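# Lift loaded sealant gun off hooks onto table

## Task

Remove the sealant gun, cartridge loaded, from its pair of hooks and set it down on the table with the cartridge still fitted. It must end up resting on the table by itself, away from the rack and not leaning on any other object. A fall of more than a few centimetres usually counts as failure. Declare that you are finished once it is done.

## Robot and tools

Robot: two arms, left_arm and right_arm, each with a parallel two-finger gripper and a wrist camera. Their bases sit at about (-0.002, +0.297, 0) m for left_arm and (+0.030, -0.299, 0) m for right_arm. A camera stand is fixed behind them. Something may occasionally nudge a loose object.

Scene frame: origin at table-top height, midway between the arms. +x points out over the table, +z up, and left_arm is on the +y side. Image left/right does not match arm names. Printed hand positions and orientations can be off by a few centimetres, more at long reach. end_effector_position is the point between the finger pads, about 1 cm short of the tips. The fingers point along the gripper's +z axis and close along its y axis.

Row format (shared by execute_actions and move): one flat list of 14 numbers, each in [-1, 1]: dx, dy, dz, rx, ry, rz, opening for left_arm, then the same seven for right_arm. Always send all 14, even when one arm is idle. dx, dy, dz are an offset along the scene-frame axes; rx, ry, rz form a single rotation vector about the gripper's own position. Scale: 1.0 equals 0.6 m or 180 degrees. Offsets count from the arm's Hand target as it was when the action or move began, so repeating the same offset moves the arm further. Opening is not an offset: +1 is fully open (0.093 m), -1 fully closed. Sending 0 for an arm's six pose numbers requests no new pose; still send the opening you want it to keep, because a 0 there is a real command (half open).

execute_actions(actions, cameras): actions is a list of actions; each action is a table of up to 15 rows, one per 1/30 s step, all counted from the start pose of that action (not from the prior row). A short table repeats its final row up to step 15. Images return only if actions is empty or cameras names some. An empty actions list shows all cameras and the scene number.

move(target, speed, blend, opening_speed, grip_force, blocking, cameras): target is one 14-number row or a list of up to 15 rows, each offset from the same starting Hand targets. Grippers travel in straight lines; all paths finish together, capped at 10 s. speed is m/s, 0.002 to 2.9, default 0.25 (turn rate limited to twice that in rad/s); one value or one per target. blend in metres rounds corners in a list; 0 stops at each target. opening_speed (0.2 or more, per second on the -1..+1 scale) ramps the fingers. grip_force is newtons per finger pad, 10 to 50, one value or one per arm; it persists, and below full force closing is slow (about 4 s at 40, 16 s at 10). blocking=false returns after about 0.5 s while the move continues. Paths do not avoid obstacles or the other arm; faster moves stray more and hit harder. Avoid paths passing near an arm's own base, which can whip the elbow round. The result adds a move: line with the ending (done, off_target, moving, held, fault) and limits (paced = pose clipped, held = steps withheld).

wait(seconds, cameras): 0 to 3600 s, sends nothing new; a running move continues. stop(cameras): brakes the running move. zoom_image(camera, region): region [x0, y0, x1, y1] in pixels, at most 504 by 504, on the newest image of cam_head_left, cam_head_right, cam_high, cam_low, cam_left_wrist or cam_right_wrist (all 672x504). read_manual gives URDF licence text only. finished_scene(scene) ends the scene irreversibly; scene is 1 or 2.

Results: each arm's end_effector_position (m) and end_effector_quat_wxyz in the scene frame, Hand target (your last commanded pose after clipping, from which the next offsets count), grip_measured, Joint positions (last entry is finger opening in metres), Joint torques, Tool commands, and step readings for execute_actions. Joint velocities may read within noise. The controller clips commanded orientation to within 40 degrees of the measured one. Grippers often stop short or sag under friction and weight; check the result and send the missing distance as a further offset, and correct any tilt. Pushing against something keeps pressing until you command the target back past the gripper.

Gripping: grip_measured is +1 open, -1 closed; pads meet near -0.94, and an object of width w mm sits at about -0.94 + 0.0208*w. A command roughly 0.41 below that value grips a rigid flat object at full force; keep sending it to hold, and send a value well above it to release. Reaching -1 alone does not prove something is held. Pads squeeze about 50 to 65 N.

Avoid: dropping the gun more than a few centimetres, releasing it while it moves, letting anything leave the table, slamming fixed or heavy items, contact between the arms or grippers (the clearance check does not cover grippers or wrist cameras), closing one gripper on the other, and strain on the wrist-camera cables. Long holding or stretched reach heats motors: MOTOR HOT appears at 75 °C, and at 90 °C the arm folds and idles.

Each tool is called as a command line: name --argument value for each argument, lists and objects as JSON in quotes; but a table of rows of numbers goes row by row, as --pt "numbers of a row", without its own name.

## Session

execute_actions --actions '[]'

Scene clock: 0.00 s.
left_arm: end_effector_position=(+0.3916, +0.2771, +0.0979) grip_measured=+1.000 end_effector_quat_wxyz=(+0.588, -0.004, +0.808, +0.048) | right_arm: end_effector_position=(+0.4235, -0.2754, +0.0708) grip_measured=+1.000 end_effector_quat_wxyz=(+0.546, -0.031, +0.837, -0.026)
Joint positions: left_arm=[-0.106 1.567 0.377 0.873 -0.218 0.005 0.093] | right_arm=[0.107 1.613 0.398 0.798 0.107 -0.037 0.093]
Joint velocities: within noise
Joint torques (N m): no reading
Heat: left arm: 35 °C; right arm: 34 °C.
Hand target: left_arm +0.3948, +0.2766, +0.1052; +0.596, -0.006, +0.801, +0.047 | right_arm +0.4271, -0.2750, +0.0781; +0.556, -0.030, +0.830, -0.025
Tool commands: left_gripper/opening=+1.0 right_gripper/opening=+1.0

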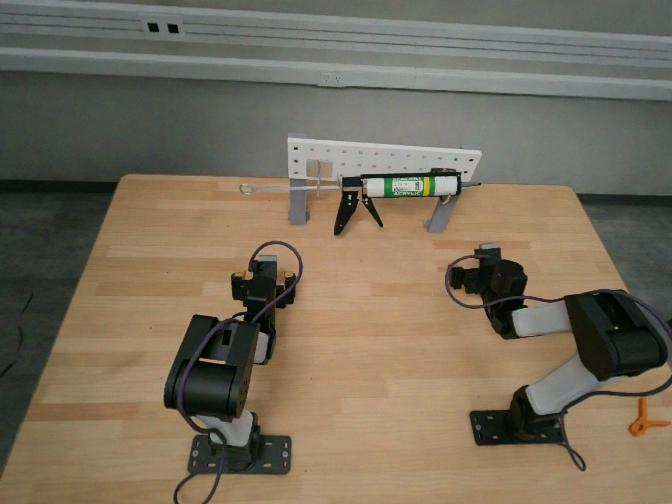

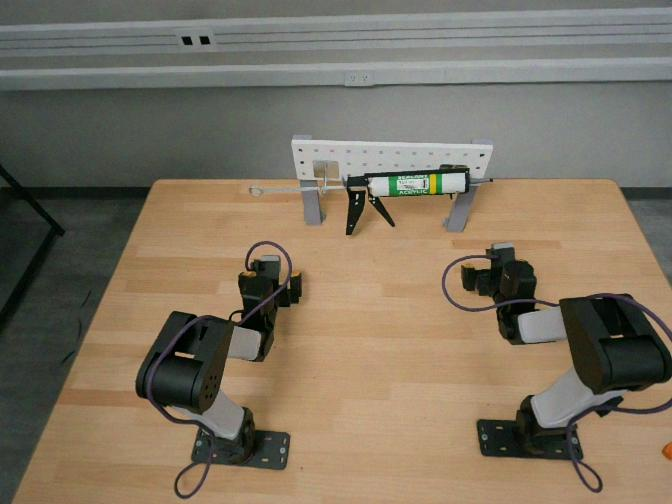

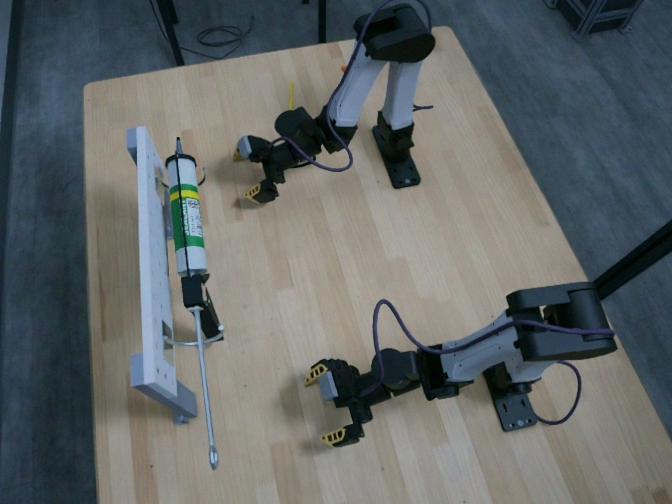

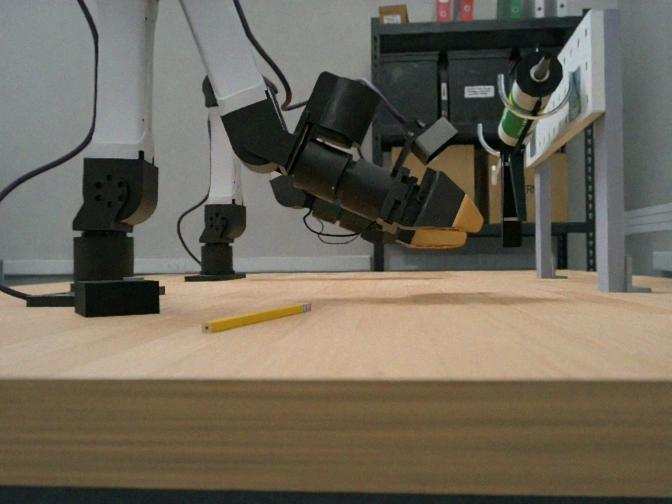

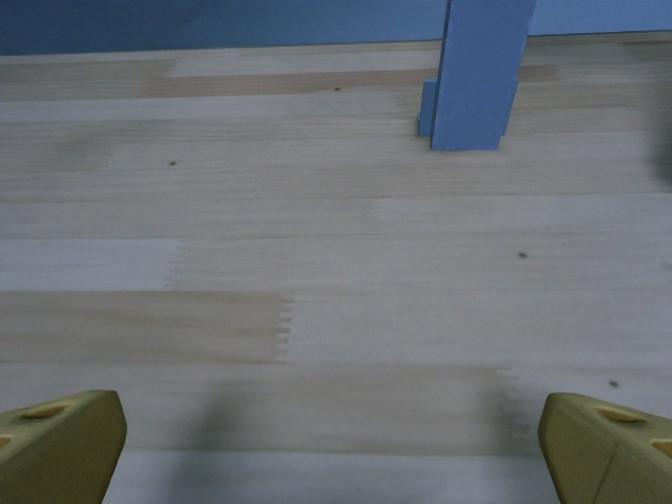

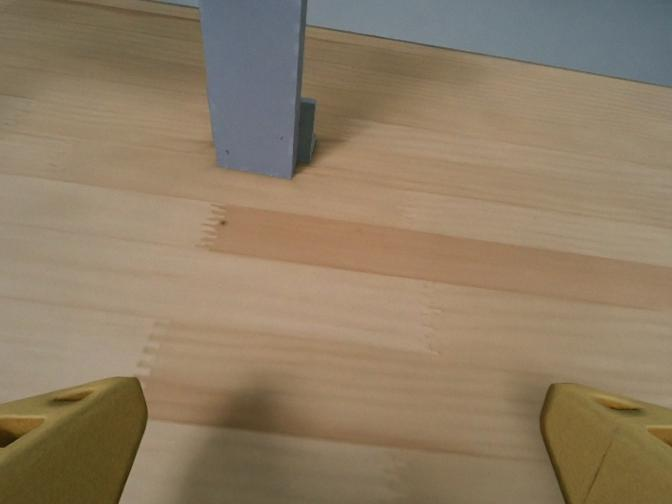

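zoom_image --camera "cam_head_right" --region '[230, 120, 510, 260]'

zoom_image --camera "cam_high" --region '[100, 100, 300, 480]'

zoom_image --camera "cam_low" --region '[440, 0, 650, 300]'

Scaled by 1.800.

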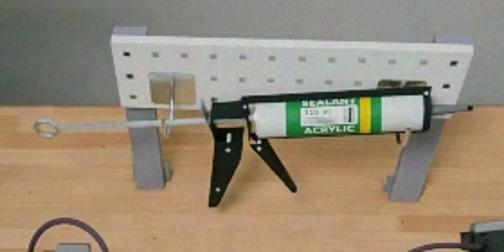

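Scaled by 1.326.

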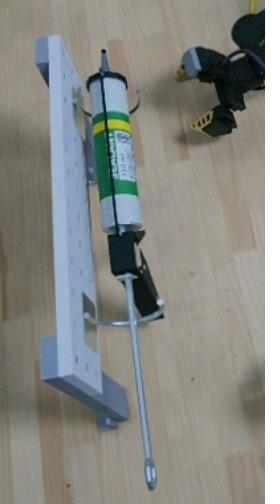

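Scaled by 1.680.

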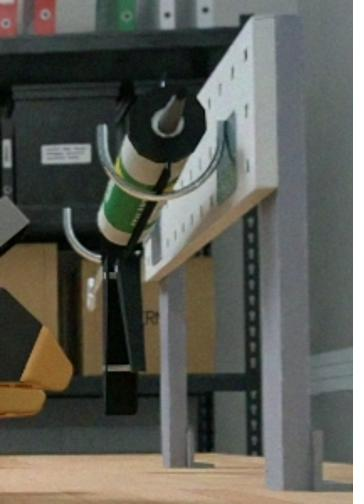

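move --target '[0,0,0,0,0,0,1,-0.112,0.375,0.235,0.518,-0.0967,-0.1003,1]' --cameras '["all"]'

Scene clock: 5.57 s.
left_arm: end_effector_position=(+0.3916, +0.2771, +0.0979) grip_measured=+1.000 end_effector_quat_wxyz=(+0.588, -0.004, +0.808, +0.048) | right_arm: end_effector_position=(+0.3581, -0.0553, +0.2094) grip_measured=+1.000 end_effector_quat_wxyz=(+0.503, +0.494, +0.516, +0.487)
Joint positions: left_arm=[-0.106 1.567 0.377 0.873 -0.218 0.005 0.093] | right_arm=[0.991 1.584 0.646 0.901 0.984 1.564 0.093]
Joint torques (N m): left_arm=[-0.35 -5.11 5.5 1.88 -0.05 0] | right_arm=[0.43 -5.26 8.44 2.16 0.15 0.04]
Heat: left arm: 35 °C; right arm: 35 °C.
Hand target: left_arm +0.3948, +0.2766, +0.1052; +0.596, -0.006, +0.801, +0.047 | right_arm +0.3599, -0.0501, +0.2192; +0.500, +0.500, +0.500, +0.500
Off the commanded pose: left_arm 0.008 m, 1 deg | right_arm 0.011 m, 2 deg.
move: off_target (right_arm)

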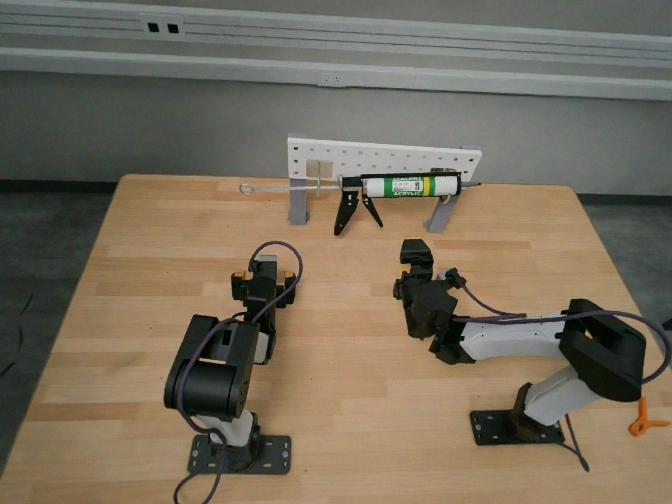

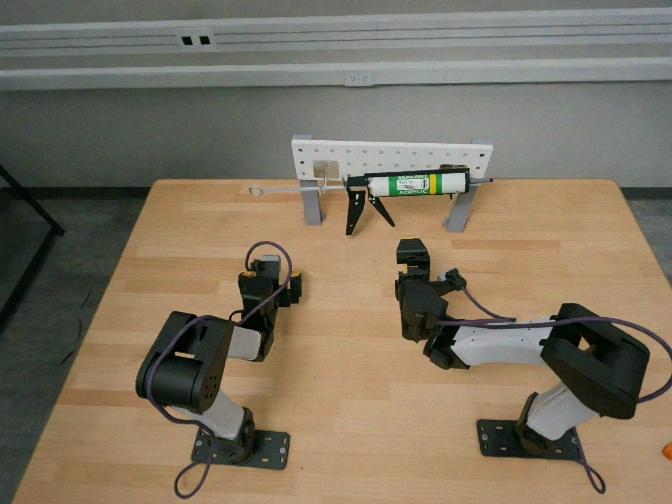

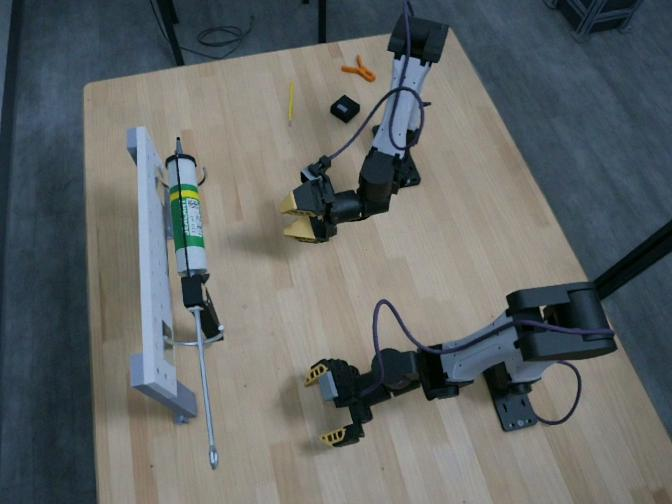

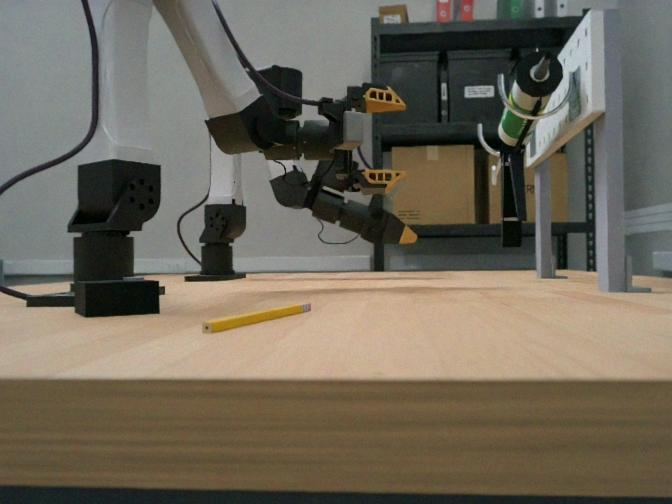

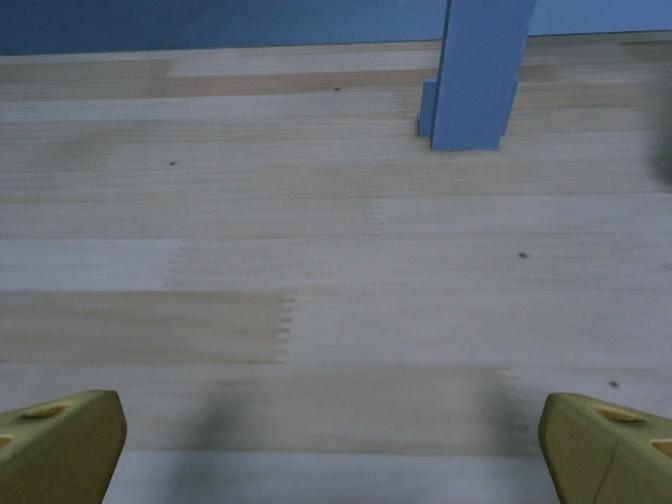

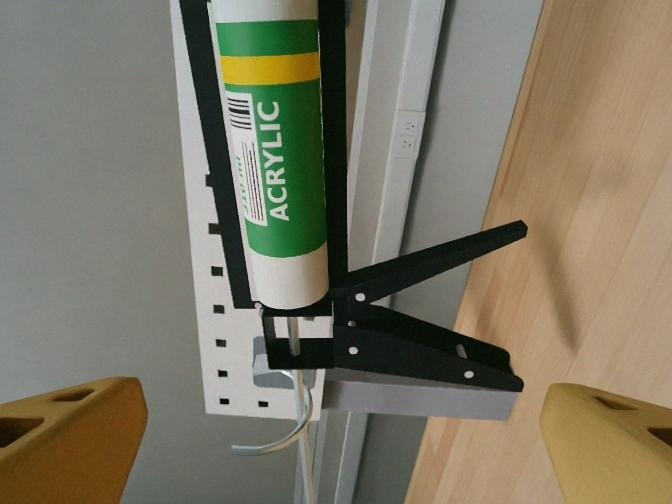

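move --target '[0,0,0,0,0,0,1,0.125,0,0.04,0,0,0,1]' --cameras '["cam_low","cam_right_wrist","cam_high"]'

Scene clock: 7.53 s.
left_arm: end_effector_position=(+0.3916, +0.2771, +0.0979) grip_measured=+1.000 end_effector_quat_wxyz=(+0.588, -0.004, +0.808, +0.048) | right_arm: end_effector_position=(+0.4294, -0.0531, +0.2359) grip_measured=+1.000 end_effector_quat_wxyz=(+0.502, +0.498, +0.508, +0.492)
Joint positions: left_arm=[-0.106 1.567 0.377 0.873 -0.218 0.005 0.093] | right_arm=[0.819 1.69 0.878 0.795 0.818 1.564 0.093]
Joint torques (N m): left_arm=[-0.34 -5.11 5.49 1.88 -0.04 0] | right_arm=[-0.88 -6.57 8.91 2.02 -0.08 0.06]
Heat: left arm: 36 °C; right arm: 35 °C.
Hand target: left_arm +0.3948, +0.2766, +0.1052; +0.596, -0.006, +0.801, +0.047 | right_arm +0.4349, -0.0500, +0.2430; +0.500, +0.500, +0.500, +0.500
Off the commanded pose: left_arm 0.008 m, 1 deg | right_arm 0.010 m, 1 deg.
move: done
Images, in order (width x height): cam_high 672x504, cam_low 672x504, cam_right_wrist 672x504.

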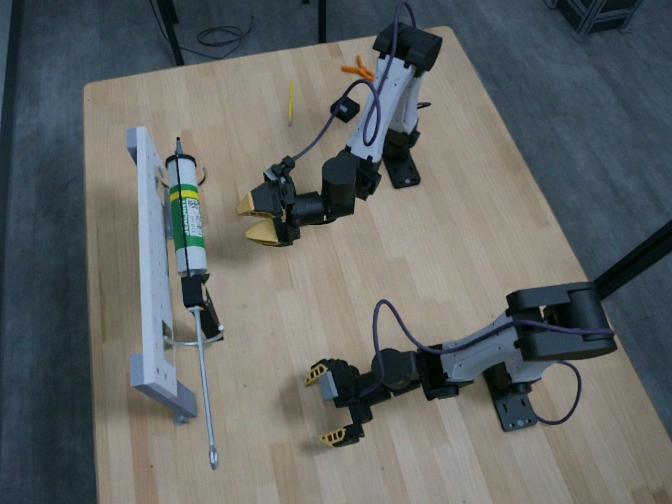

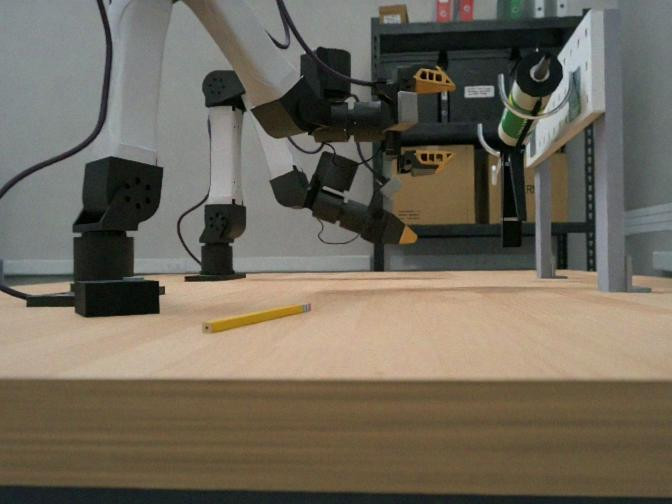

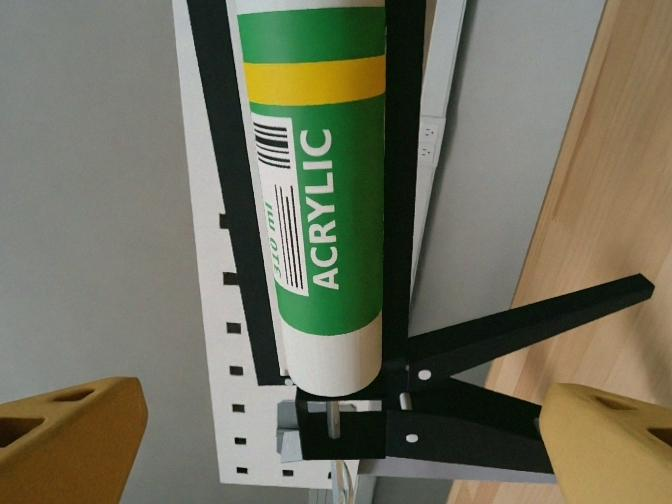

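move --target '[0,0,0,0,0,0,1,0.095,0,0.003,0,0,0,1]' --speed 0.12 --cameras '["cam_low","cam_right_wrist","cam_high"]'

zoom_image --camera "cam_low" --region '[400, 0, 610, 200]'

Scene clock: 9.37 s.
left_arm: end_effector_position=(+0.3916, +0.2771, +0.0979) grip_measured=+1.000 end_effector_quat_wxyz=(+0.588, -0.004, +0.808, +0.048) | right_arm: end_effector_position=(+0.4862, -0.0527, +0.2378) grip_measured=+1.000 end_effector_quat_wxyz=(+0.501, +0.499, +0.507, +0.492)
Joint positions: left_arm=[-0.106 1.567 0.377 0.873 -0.218 0.005 0.093] | right_arm=[0.71 1.829 1.058 0.753 0.71 1.564 0.093]
Joint torques (N m): left_arm=[-0.34 -5.11 5.49 1.88 -0.04 -0.01] | right_arm=[-0.49 -7.98 9.31 2.19 -0.02 0.04]
Heat: left arm: 36 °C; right arm: 35 °C.
Hand target: left_arm +0.3948, +0.2766, +0.1052; +0.596, -0.006, +0.801, +0.047 | right_arm +0.4919, -0.0501, +0.2449; +0.500, +0.500, +0.500, +0.500
Off the commanded pose: left_arm 0.008 m, 1 deg | right_arm 0.009 m, 1 deg.
move: done
Images, in order (width x height): cam_high 672x504, cam_low 672x504, cam_right_wrist 672x504.

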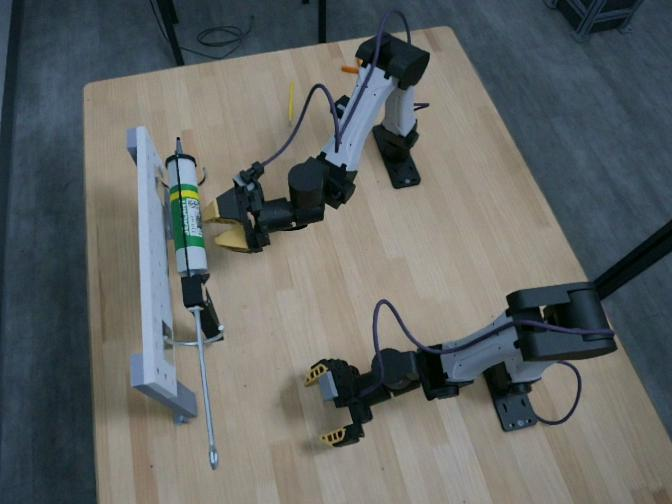

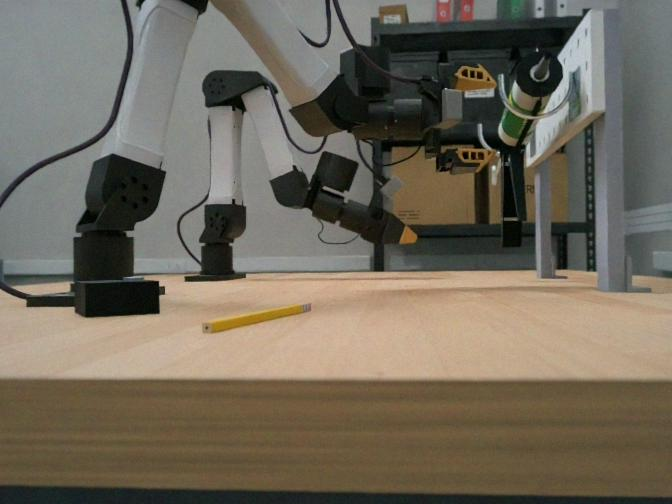

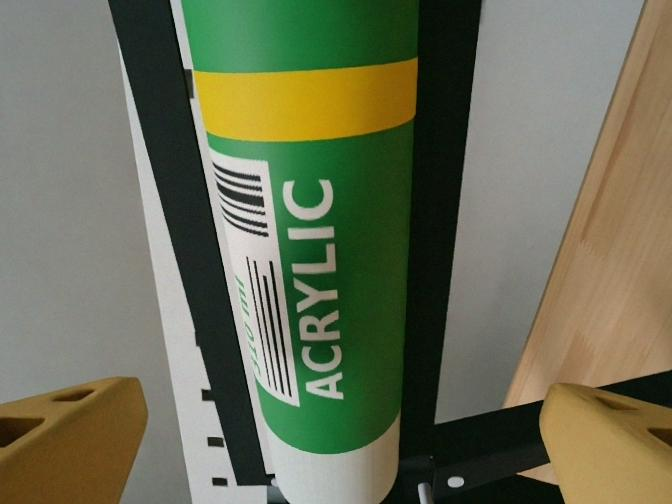

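Scaled by 2.400.

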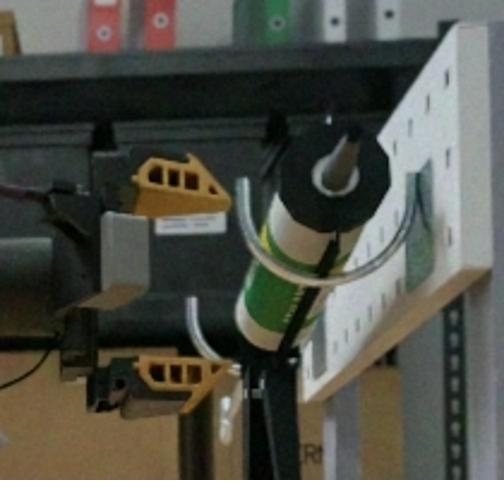

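move --target '[0,0,0,0,0,0,1,0.05,0,0.003,0,0,0,1]' --speed 0.08 --cameras '["cam_low","cam_right_wrist"]'

zoom_image --camera "cam_low" --region '[400, 0, 610, 200]'

Scene clock: 11.07 s.
left_arm: end_effector_position=(+0.3916, +0.2771, +0.0979) grip_measured=+1.000 end_effector_quat_wxyz=(+0.588, -0.004, +0.808, +0.048) | right_arm: end_effector_position=(+0.5161, -0.0523, +0.2398) grip_measured=+1.000 end_effector_quat_wxyz=(+0.501, +0.499, +0.507, +0.492)
Joint positions: left_arm=[-0.106 1.567 0.377 0.873 -0.218 0.005 0.093] | right_arm=[0.663 1.904 1.169 0.717 0.663 1.564 0.093]
Joint torques (N m): left_arm=[-0.34 -5.09 5.49 1.88 -0.04 -0.01] | right_arm=[-0.43 -8.53 9.35 2.15 -0.02 0.05]
Heat: left arm: 36 °C; right arm: 36 °C.
Hand target: left_arm +0.3948, +0.2766, +0.1052; +0.596, -0.006, +0.801, +0.047 | right_arm +0.5219, -0.0500, +0.2469; +0.500, +0.500, +0.500, +0.500
Off the commanded pose: left_arm 0.008 m, 1 deg | right_arm 0.009 m, 1 deg.
move: done

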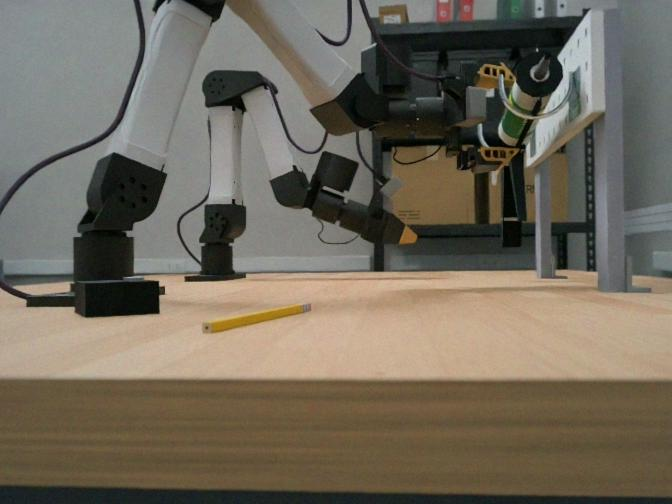

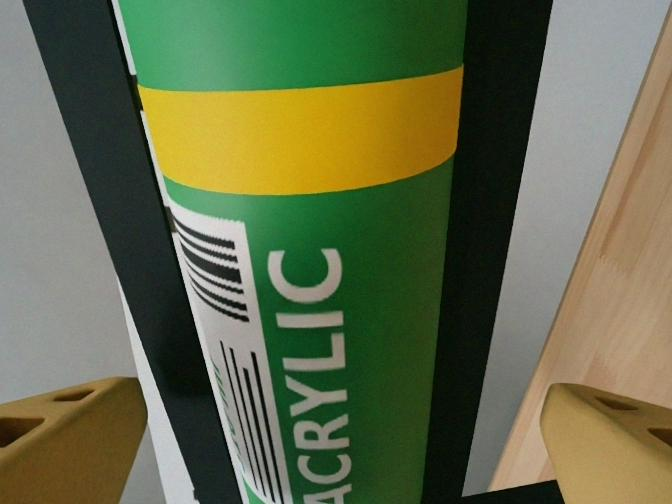

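Scaled by 2.400.

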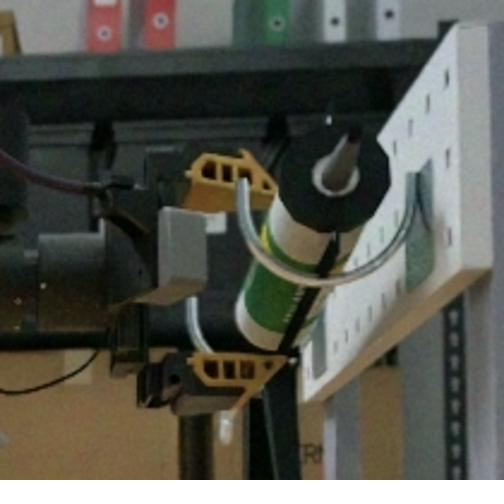

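move --pt "0 0 0 0 0 0 1 0.0 0 0.006 0 0 0 1" --pt "0 0 0 0 0 0 1 0.037 0 0.007 0 0 0 1" --speed 0.06 --cameras '["cam_low","cam_right_wrist"]'

zoom_image --camera "cam_low" --region '[400, 0, 610, 200]'

Scene clock: 12.83 s.
left_arm: end_effector_position=(+0.3916, +0.2771, +0.0979) grip_measured=+1.000 end_effector_quat_wxyz=(+0.588, -0.004, +0.808, +0.048) | right_arm: end_effector_position=(+0.5381, -0.0517, +0.2441) grip_measured=+1.000 end_effector_quat_wxyz=(+0.501, +0.499, +0.508, +0.492)
Joint positions: left_arm=[-0.106 1.567 0.377 0.873 -0.218 0.005 0.093] | right_arm=[0.631 1.957 1.264 0.676 0.631 1.564 0.093]
Joint torques (N m): left_arm=[-0.35 -5.09 5.5 1.88 -0.04 -0.01] | right_arm=[-0.51 -8.83 9.54 2.17 -0.05 0.02]
Heat: left arm: 36 °C; right arm: 36 °C.
Hand target: left_arm +0.3948, +0.2766, +0.1052; +0.596, -0.006, +0.801, +0.047 | right_arm +0.5441, -0.0500, +0.2510; +0.500, +0.500, +0.500, +0.500
Off the commanded pose: left_arm 0.008 m, 1 deg | right_arm 0.009 m, 1 deg.
move: done

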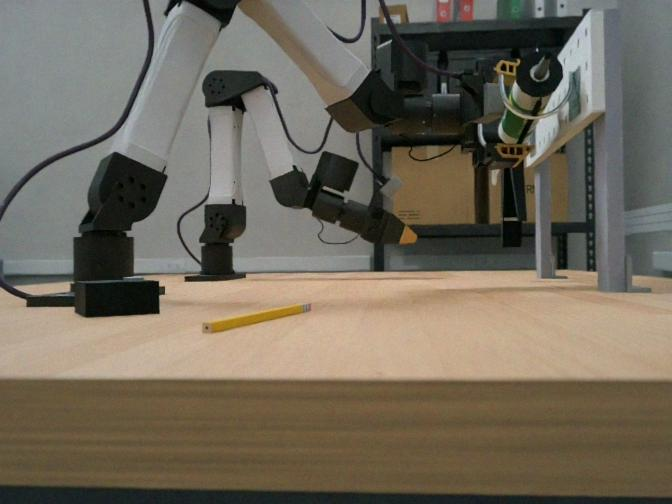

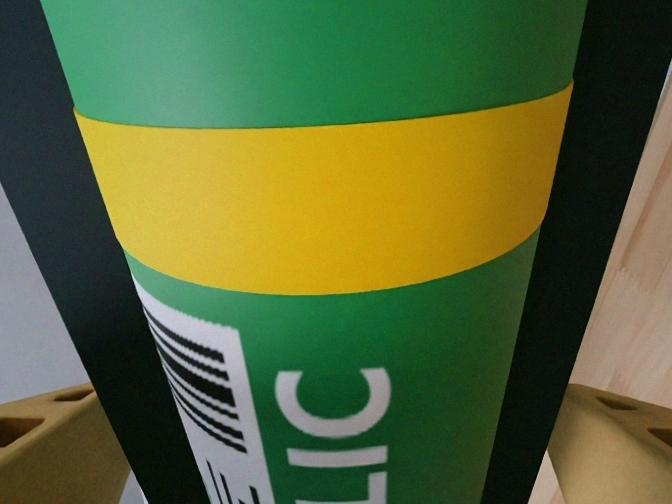

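Scaled by 2.400.

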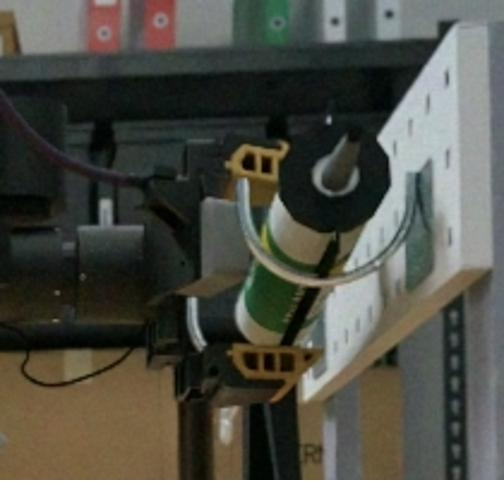

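move --pt "0 0 0 0 0 0 1 0.007 0 0 0 0 0 1" --pt "0 0 0 0 0 0 1 0.007 0 0 0 0 0 -0.2" --speed 0.05 --opening_speed 0.5 --cameras '["cam_low","cam_right_wrist"]'

Scene clock: 16.27 s.
left_arm: end_effector_position=(+0.3916, +0.2771, +0.0979) grip_measured=+1.000 end_effector_quat_wxyz=(+0.588, -0.004, +0.808, +0.048) | right_arm: end_effector_position=(+0.5422, -0.0505, +0.2448) grip_measured=+0.542 end_effector_quat_wxyz=(+0.500, +0.499, +0.508, +0.493)
Joint positions: left_arm=[-0.106 1.567 0.377 0.873 -0.218 0.005 0.093] | right_arm=[0.627 1.969 1.283 0.669 0.624 1.564 0.071]
Joint torques (N m): left_arm=[-0.35 -5.11 5.5 1.88 -0.04 0] | right_arm=[-0.76 -9.07 9.28 2.22 -0.04 0.07]
Heat: left arm: 37 °C; right arm: 37 °C.
Hand target: left_arm +0.3948, +0.2766, +0.1052; +0.596, -0.006, +0.801, +0.047 | right_arm +0.5483, -0.0501, +0.2509; +0.500, +0.500, +0.500, +0.500
Off the commanded pose: left_arm 0.008 m, 1 deg | right_arm 0.009 m, 1 deg.
move: done

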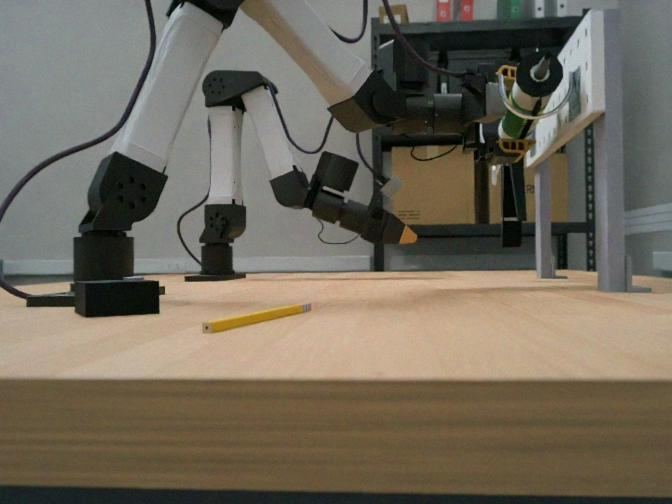

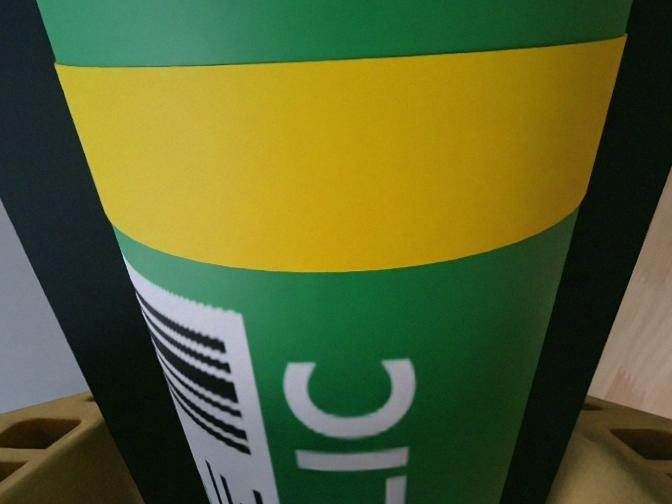

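move --pt "0 0 0 0 0 0 1 0 0 0.033 0 0 0 -0.2" --pt "0 0 0 0 0 0 1 0 0 0.13 0 0 0 -0.2" --speed 0.1 --cameras '["cam_low","cam_right_wrist","cam_head_right"]'

Scene clock: 18.43 s.
left_arm: end_effector_position=(+0.3916, +0.2771, +0.0979) grip_measured=+1.000 end_effector_quat_wxyz=(+0.588, -0.004, +0.808, +0.048) | right_arm: end_effector_position=(+0.5472, -0.0456, +0.2515) grip_measured=+0.536 end_effector_quat_wxyz=(+0.470, +0.523, +0.549, +0.451)
Joint positions: left_arm=[-0.106 1.567 0.377 0.873 -0.218 0.005 0.093] | right_arm=[0.626 1.946 1.431 0.33 0.613 1.635 0.071]
Joint torques (N m): left_arm=[-0.35 -5.09 5.49 1.88 -0.04 -0.01] | right_arm=[-0.49 -16.16 12.48 2.92 0.22 -0.61]
Heat: left arm: 37 °C; right arm: 38 °C.
Hand target: left_arm +0.3948, +0.2766, +0.1052; +0.596, -0.006, +0.801, +0.047 | right_arm +0.5483, -0.0501, +0.3289; +0.500, +0.500, +0.500, +0.500
Off the commanded pose: left_arm 0.008 m, 1 deg | right_arm 0.078 m, 9 deg.
move: off_target (right_arm)
Images, in order (width x height): cam_head_right 672x504, cam_low 672x504, cam_right_wrist 672x504.

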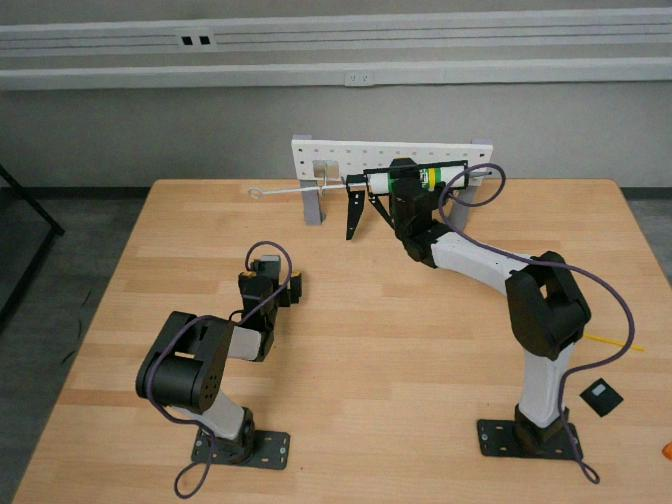

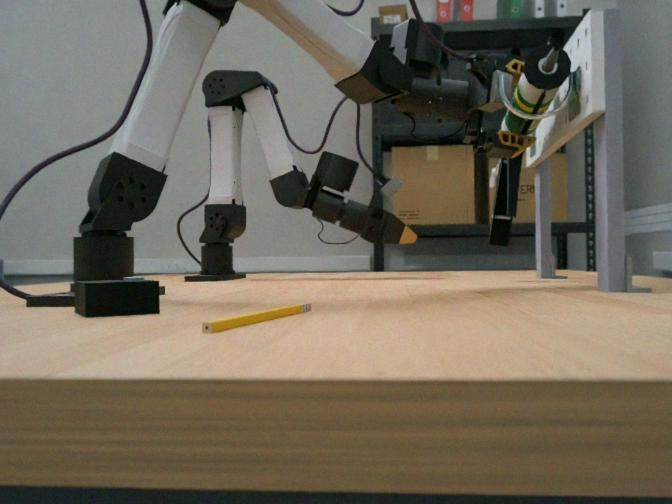

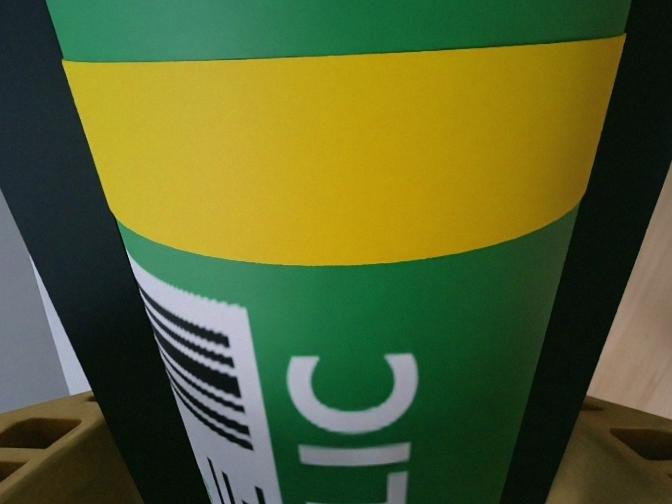

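zoom_image --camera "cam_low" --region '[400, 0, 640, 260]'

zoom_image --camera "cam_head_right" --region '[230, 120, 510, 260]'

wait --seconds 0.3 --cameras '["cam_high","cam_head_left"]'

zoom_image --camera "cam_high" --region '[100, 100, 300, 400]'

Scaled by 1.938.

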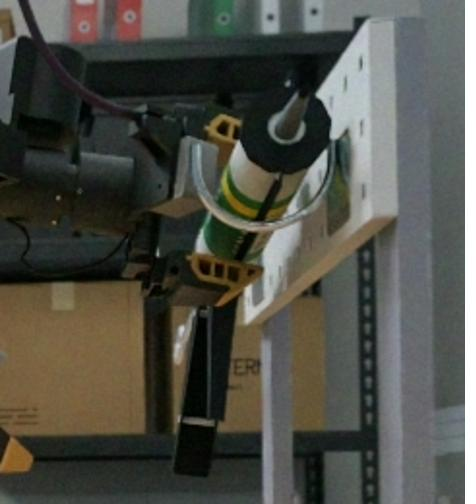

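Scaled by 1.800.

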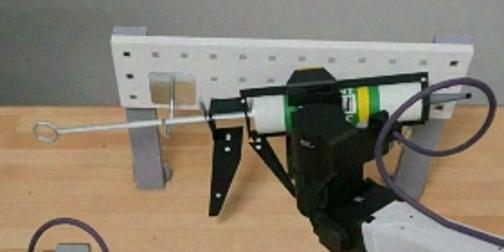

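Scene clock: 19.03 s.
left_arm: end_effector_position=(+0.3916, +0.2771, +0.0979) grip_measured=+1.000 end_effector_quat_wxyz=(+0.588, -0.004, +0.808, +0.048) | right_arm: end_effector_position=(+0.5472, -0.0456, +0.2515) grip_measured=+0.536 end_effector_quat_wxyz=(+0.470, +0.524, +0.549, +0.452)
Joint positions: left_arm=[-0.106 1.567 0.377 0.873 -0.218 0.005 0.093] | right_arm=[0.626 1.946 1.431 0.33 0.613 1.635 0.071]
Joint torques (N m): left_arm=[-0.35 -5.11 5.49 1.88 -0.05 -0.01] | right_arm=[-0.46 -16.12 12.46 2.93 0.2 -0.61]
Heat: left arm: 37 °C; right arm: 38 °C.
Hand target: left_arm +0.3948, +0.2766, +0.1052; +0.596, -0.006, +0.801, +0.047 | right_arm +0.5483, -0.0501, +0.3291; +0.500, +0.500, +0.500, +0.500
Tool commands: left_gripper/opening=+1.0 right_gripper/opening=-0.2
Off the commanded pose: left_arm 0.008 m, 1 deg | right_arm 0.077 m, 9 deg.
wait: 0.30 s; at rest from the start
Images, in order (width x height): cam_head_left 672x504, cam_high 672x504.

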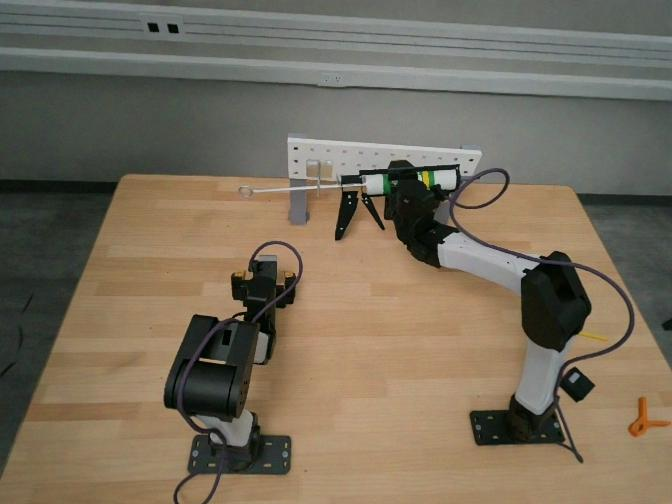

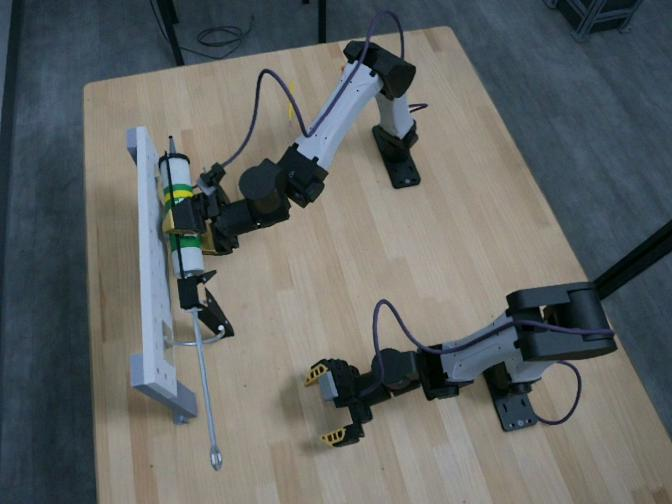

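Scaled by 1.680.

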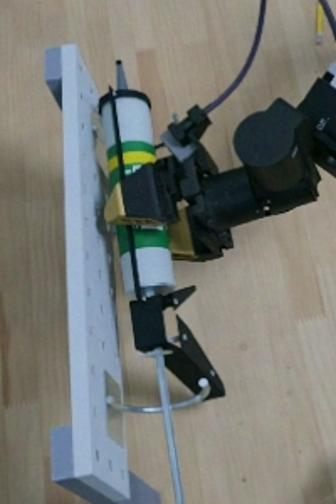

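move --target '[0,0,0,0,0,0,1,0,0,-0.13,0,0,0,-0.2]' --speed 0.1 --cameras '["cam_low","cam_right_wrist","cam_head_right"]'

zoom_image --camera "cam_low" --region '[400, 0, 640, 260]'

Scene clock: 21.27 s.
left_arm: end_effector_position=(+0.3916, +0.2771, +0.0979) grip_measured=+1.000 end_effector_quat_wxyz=(+0.588, -0.004, +0.808, +0.048) | right_arm: end_effector_position=(+0.5452, -0.0478, +0.2456) grip_measured=+0.536 end_effector_quat_wxyz=(+0.492, +0.504, +0.515, +0.488)
Joint positions: left_arm=[-0.106 1.567 0.377 0.873 -0.218 0.005 0.093] | right_arm=[0.626 1.97 1.317 0.607 0.618 1.582 0.071]
Joint torques (N m): left_arm=[-0.35 -5.11 5.49 1.88 -0.05 -0.01] | right_arm=[-0.75 -9.43 6.54 2.87 0.05 -0.1]
Heat: left arm: 37 °C; right arm: 39 °C.
Hand target: left_arm +0.3948, +0.2766, +0.1052; +0.596, -0.006, +0.801, +0.047 | right_arm +0.5483, -0.0500, +0.2509; +0.500, +0.500, +0.500, +0.500
Off the commanded pose: left_arm 0.008 m, 1 deg | right_arm 0.007 m, 2 deg.
move: done
Images, in order (width x height): cam_head_right 672x504, cam_low 672x504, cam_right_wrist 672x504.

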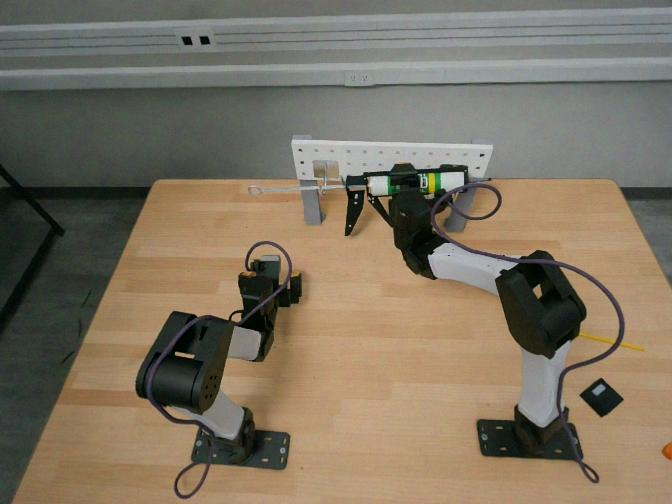

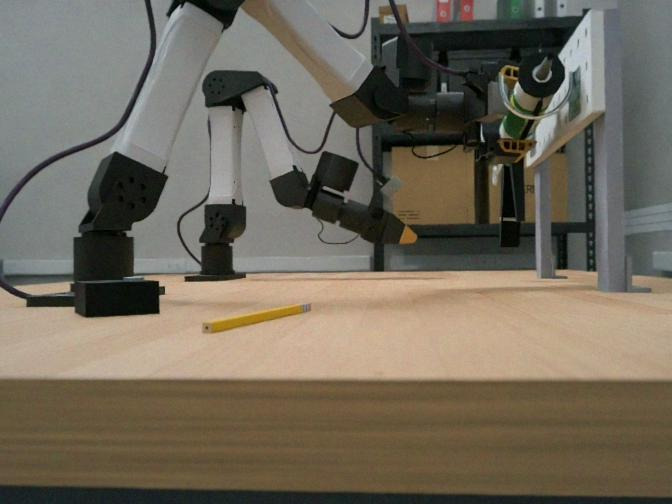

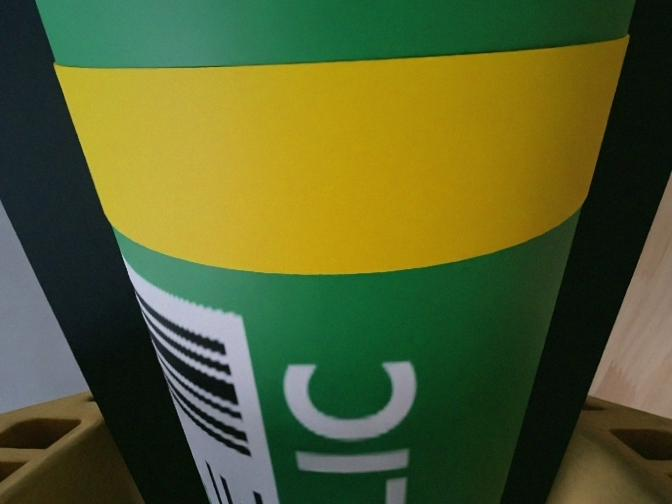

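Scaled by 1.938.

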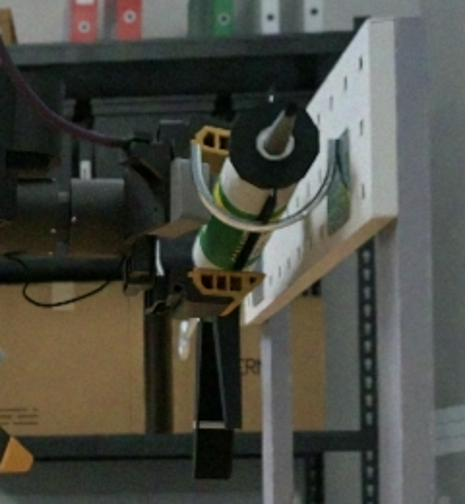

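move --pt "0 0 0 0 0 0 1 0 0 0 0 0 0 1" --pt "0 0 0 0 0 0 1 -0.2 0 0 0 0 0 1" --pt "0 0 0 0 0 0 1 -0.23 0 0 -0.5 0 0 1" --pt "0 0 0 0 0 0 1 -0.18 0 0 -1 0 0 1" --speed '[0.3,0.25,0.8,0.8]' --blend '[0,0.02,0.01,0]' --cameras '["cam_low","cam_right_wrist","cam_high"]'

Scene clock: 26.03 s.
left_arm: end_effector_position=(+0.3916, +0.2771, +0.0979) grip_measured=+1.000 end_effector_quat_wxyz=(+0.588, -0.004, +0.808, +0.048) | right_arm: end_effector_position=(+0.4385, -0.0491, +0.2558) grip_measured=+1.000 end_effector_quat_wxyz=(+0.500, -0.497, +0.503, -0.499)
Joint positions: left_arm=[-0.106 1.567 0.377 0.873 -0.218 0.005 0.093] | right_arm=[0.809 1.689 0.955 0.733 0.813 -1.563 0.093]
Joint torques (N m): left_arm=[-0.35 -5.09 5.49 1.88 -0.04 -0.01] | right_arm=[-0.72 -6.87 5.41 2.5 -0.11 0.11]
Heat: left arm: 38 °C; right arm: 40 °C.
Hand target: left_arm +0.3948, +0.2766, +0.1052; +0.596, -0.006, +0.801, +0.047 | right_arm +0.4403, -0.0501, +0.2511; +0.500, -0.499, +0.500, -0.500
Off the commanded pose: left_arm 0.008 m, 1 deg | right_arm 0.005 m, 0 deg.
move: done
Images, in order (width x height): cam_high 672x504, cam_low 672x504, cam_right_wrist 672x504.

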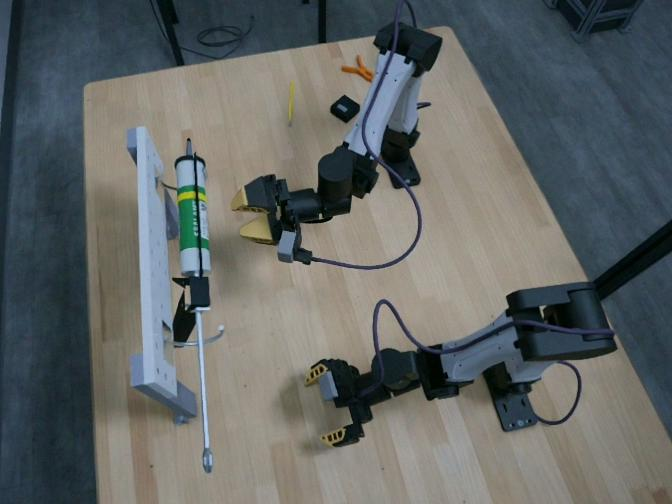

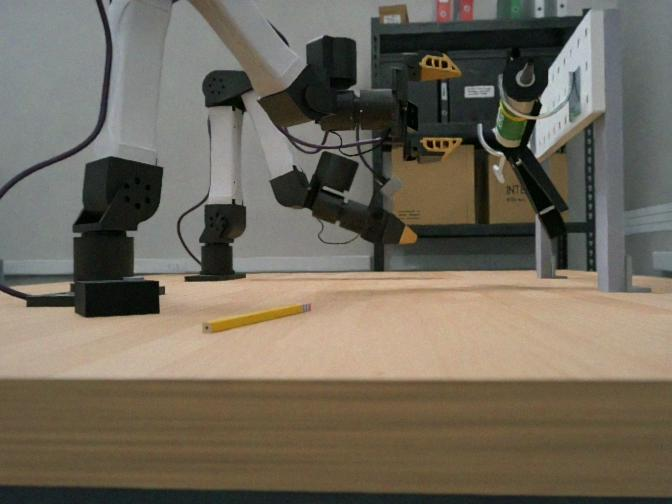

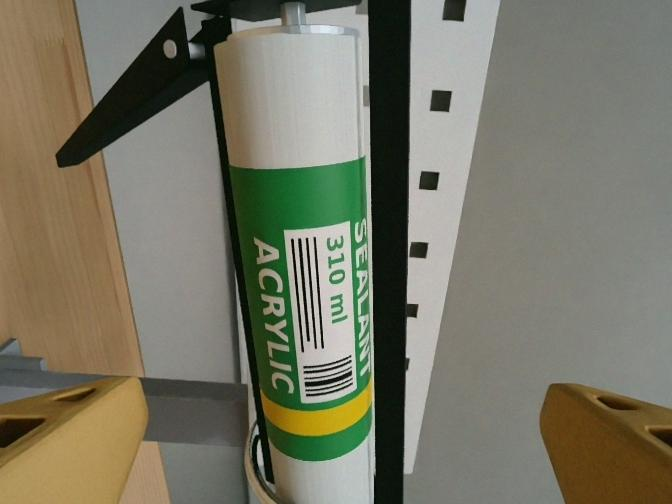

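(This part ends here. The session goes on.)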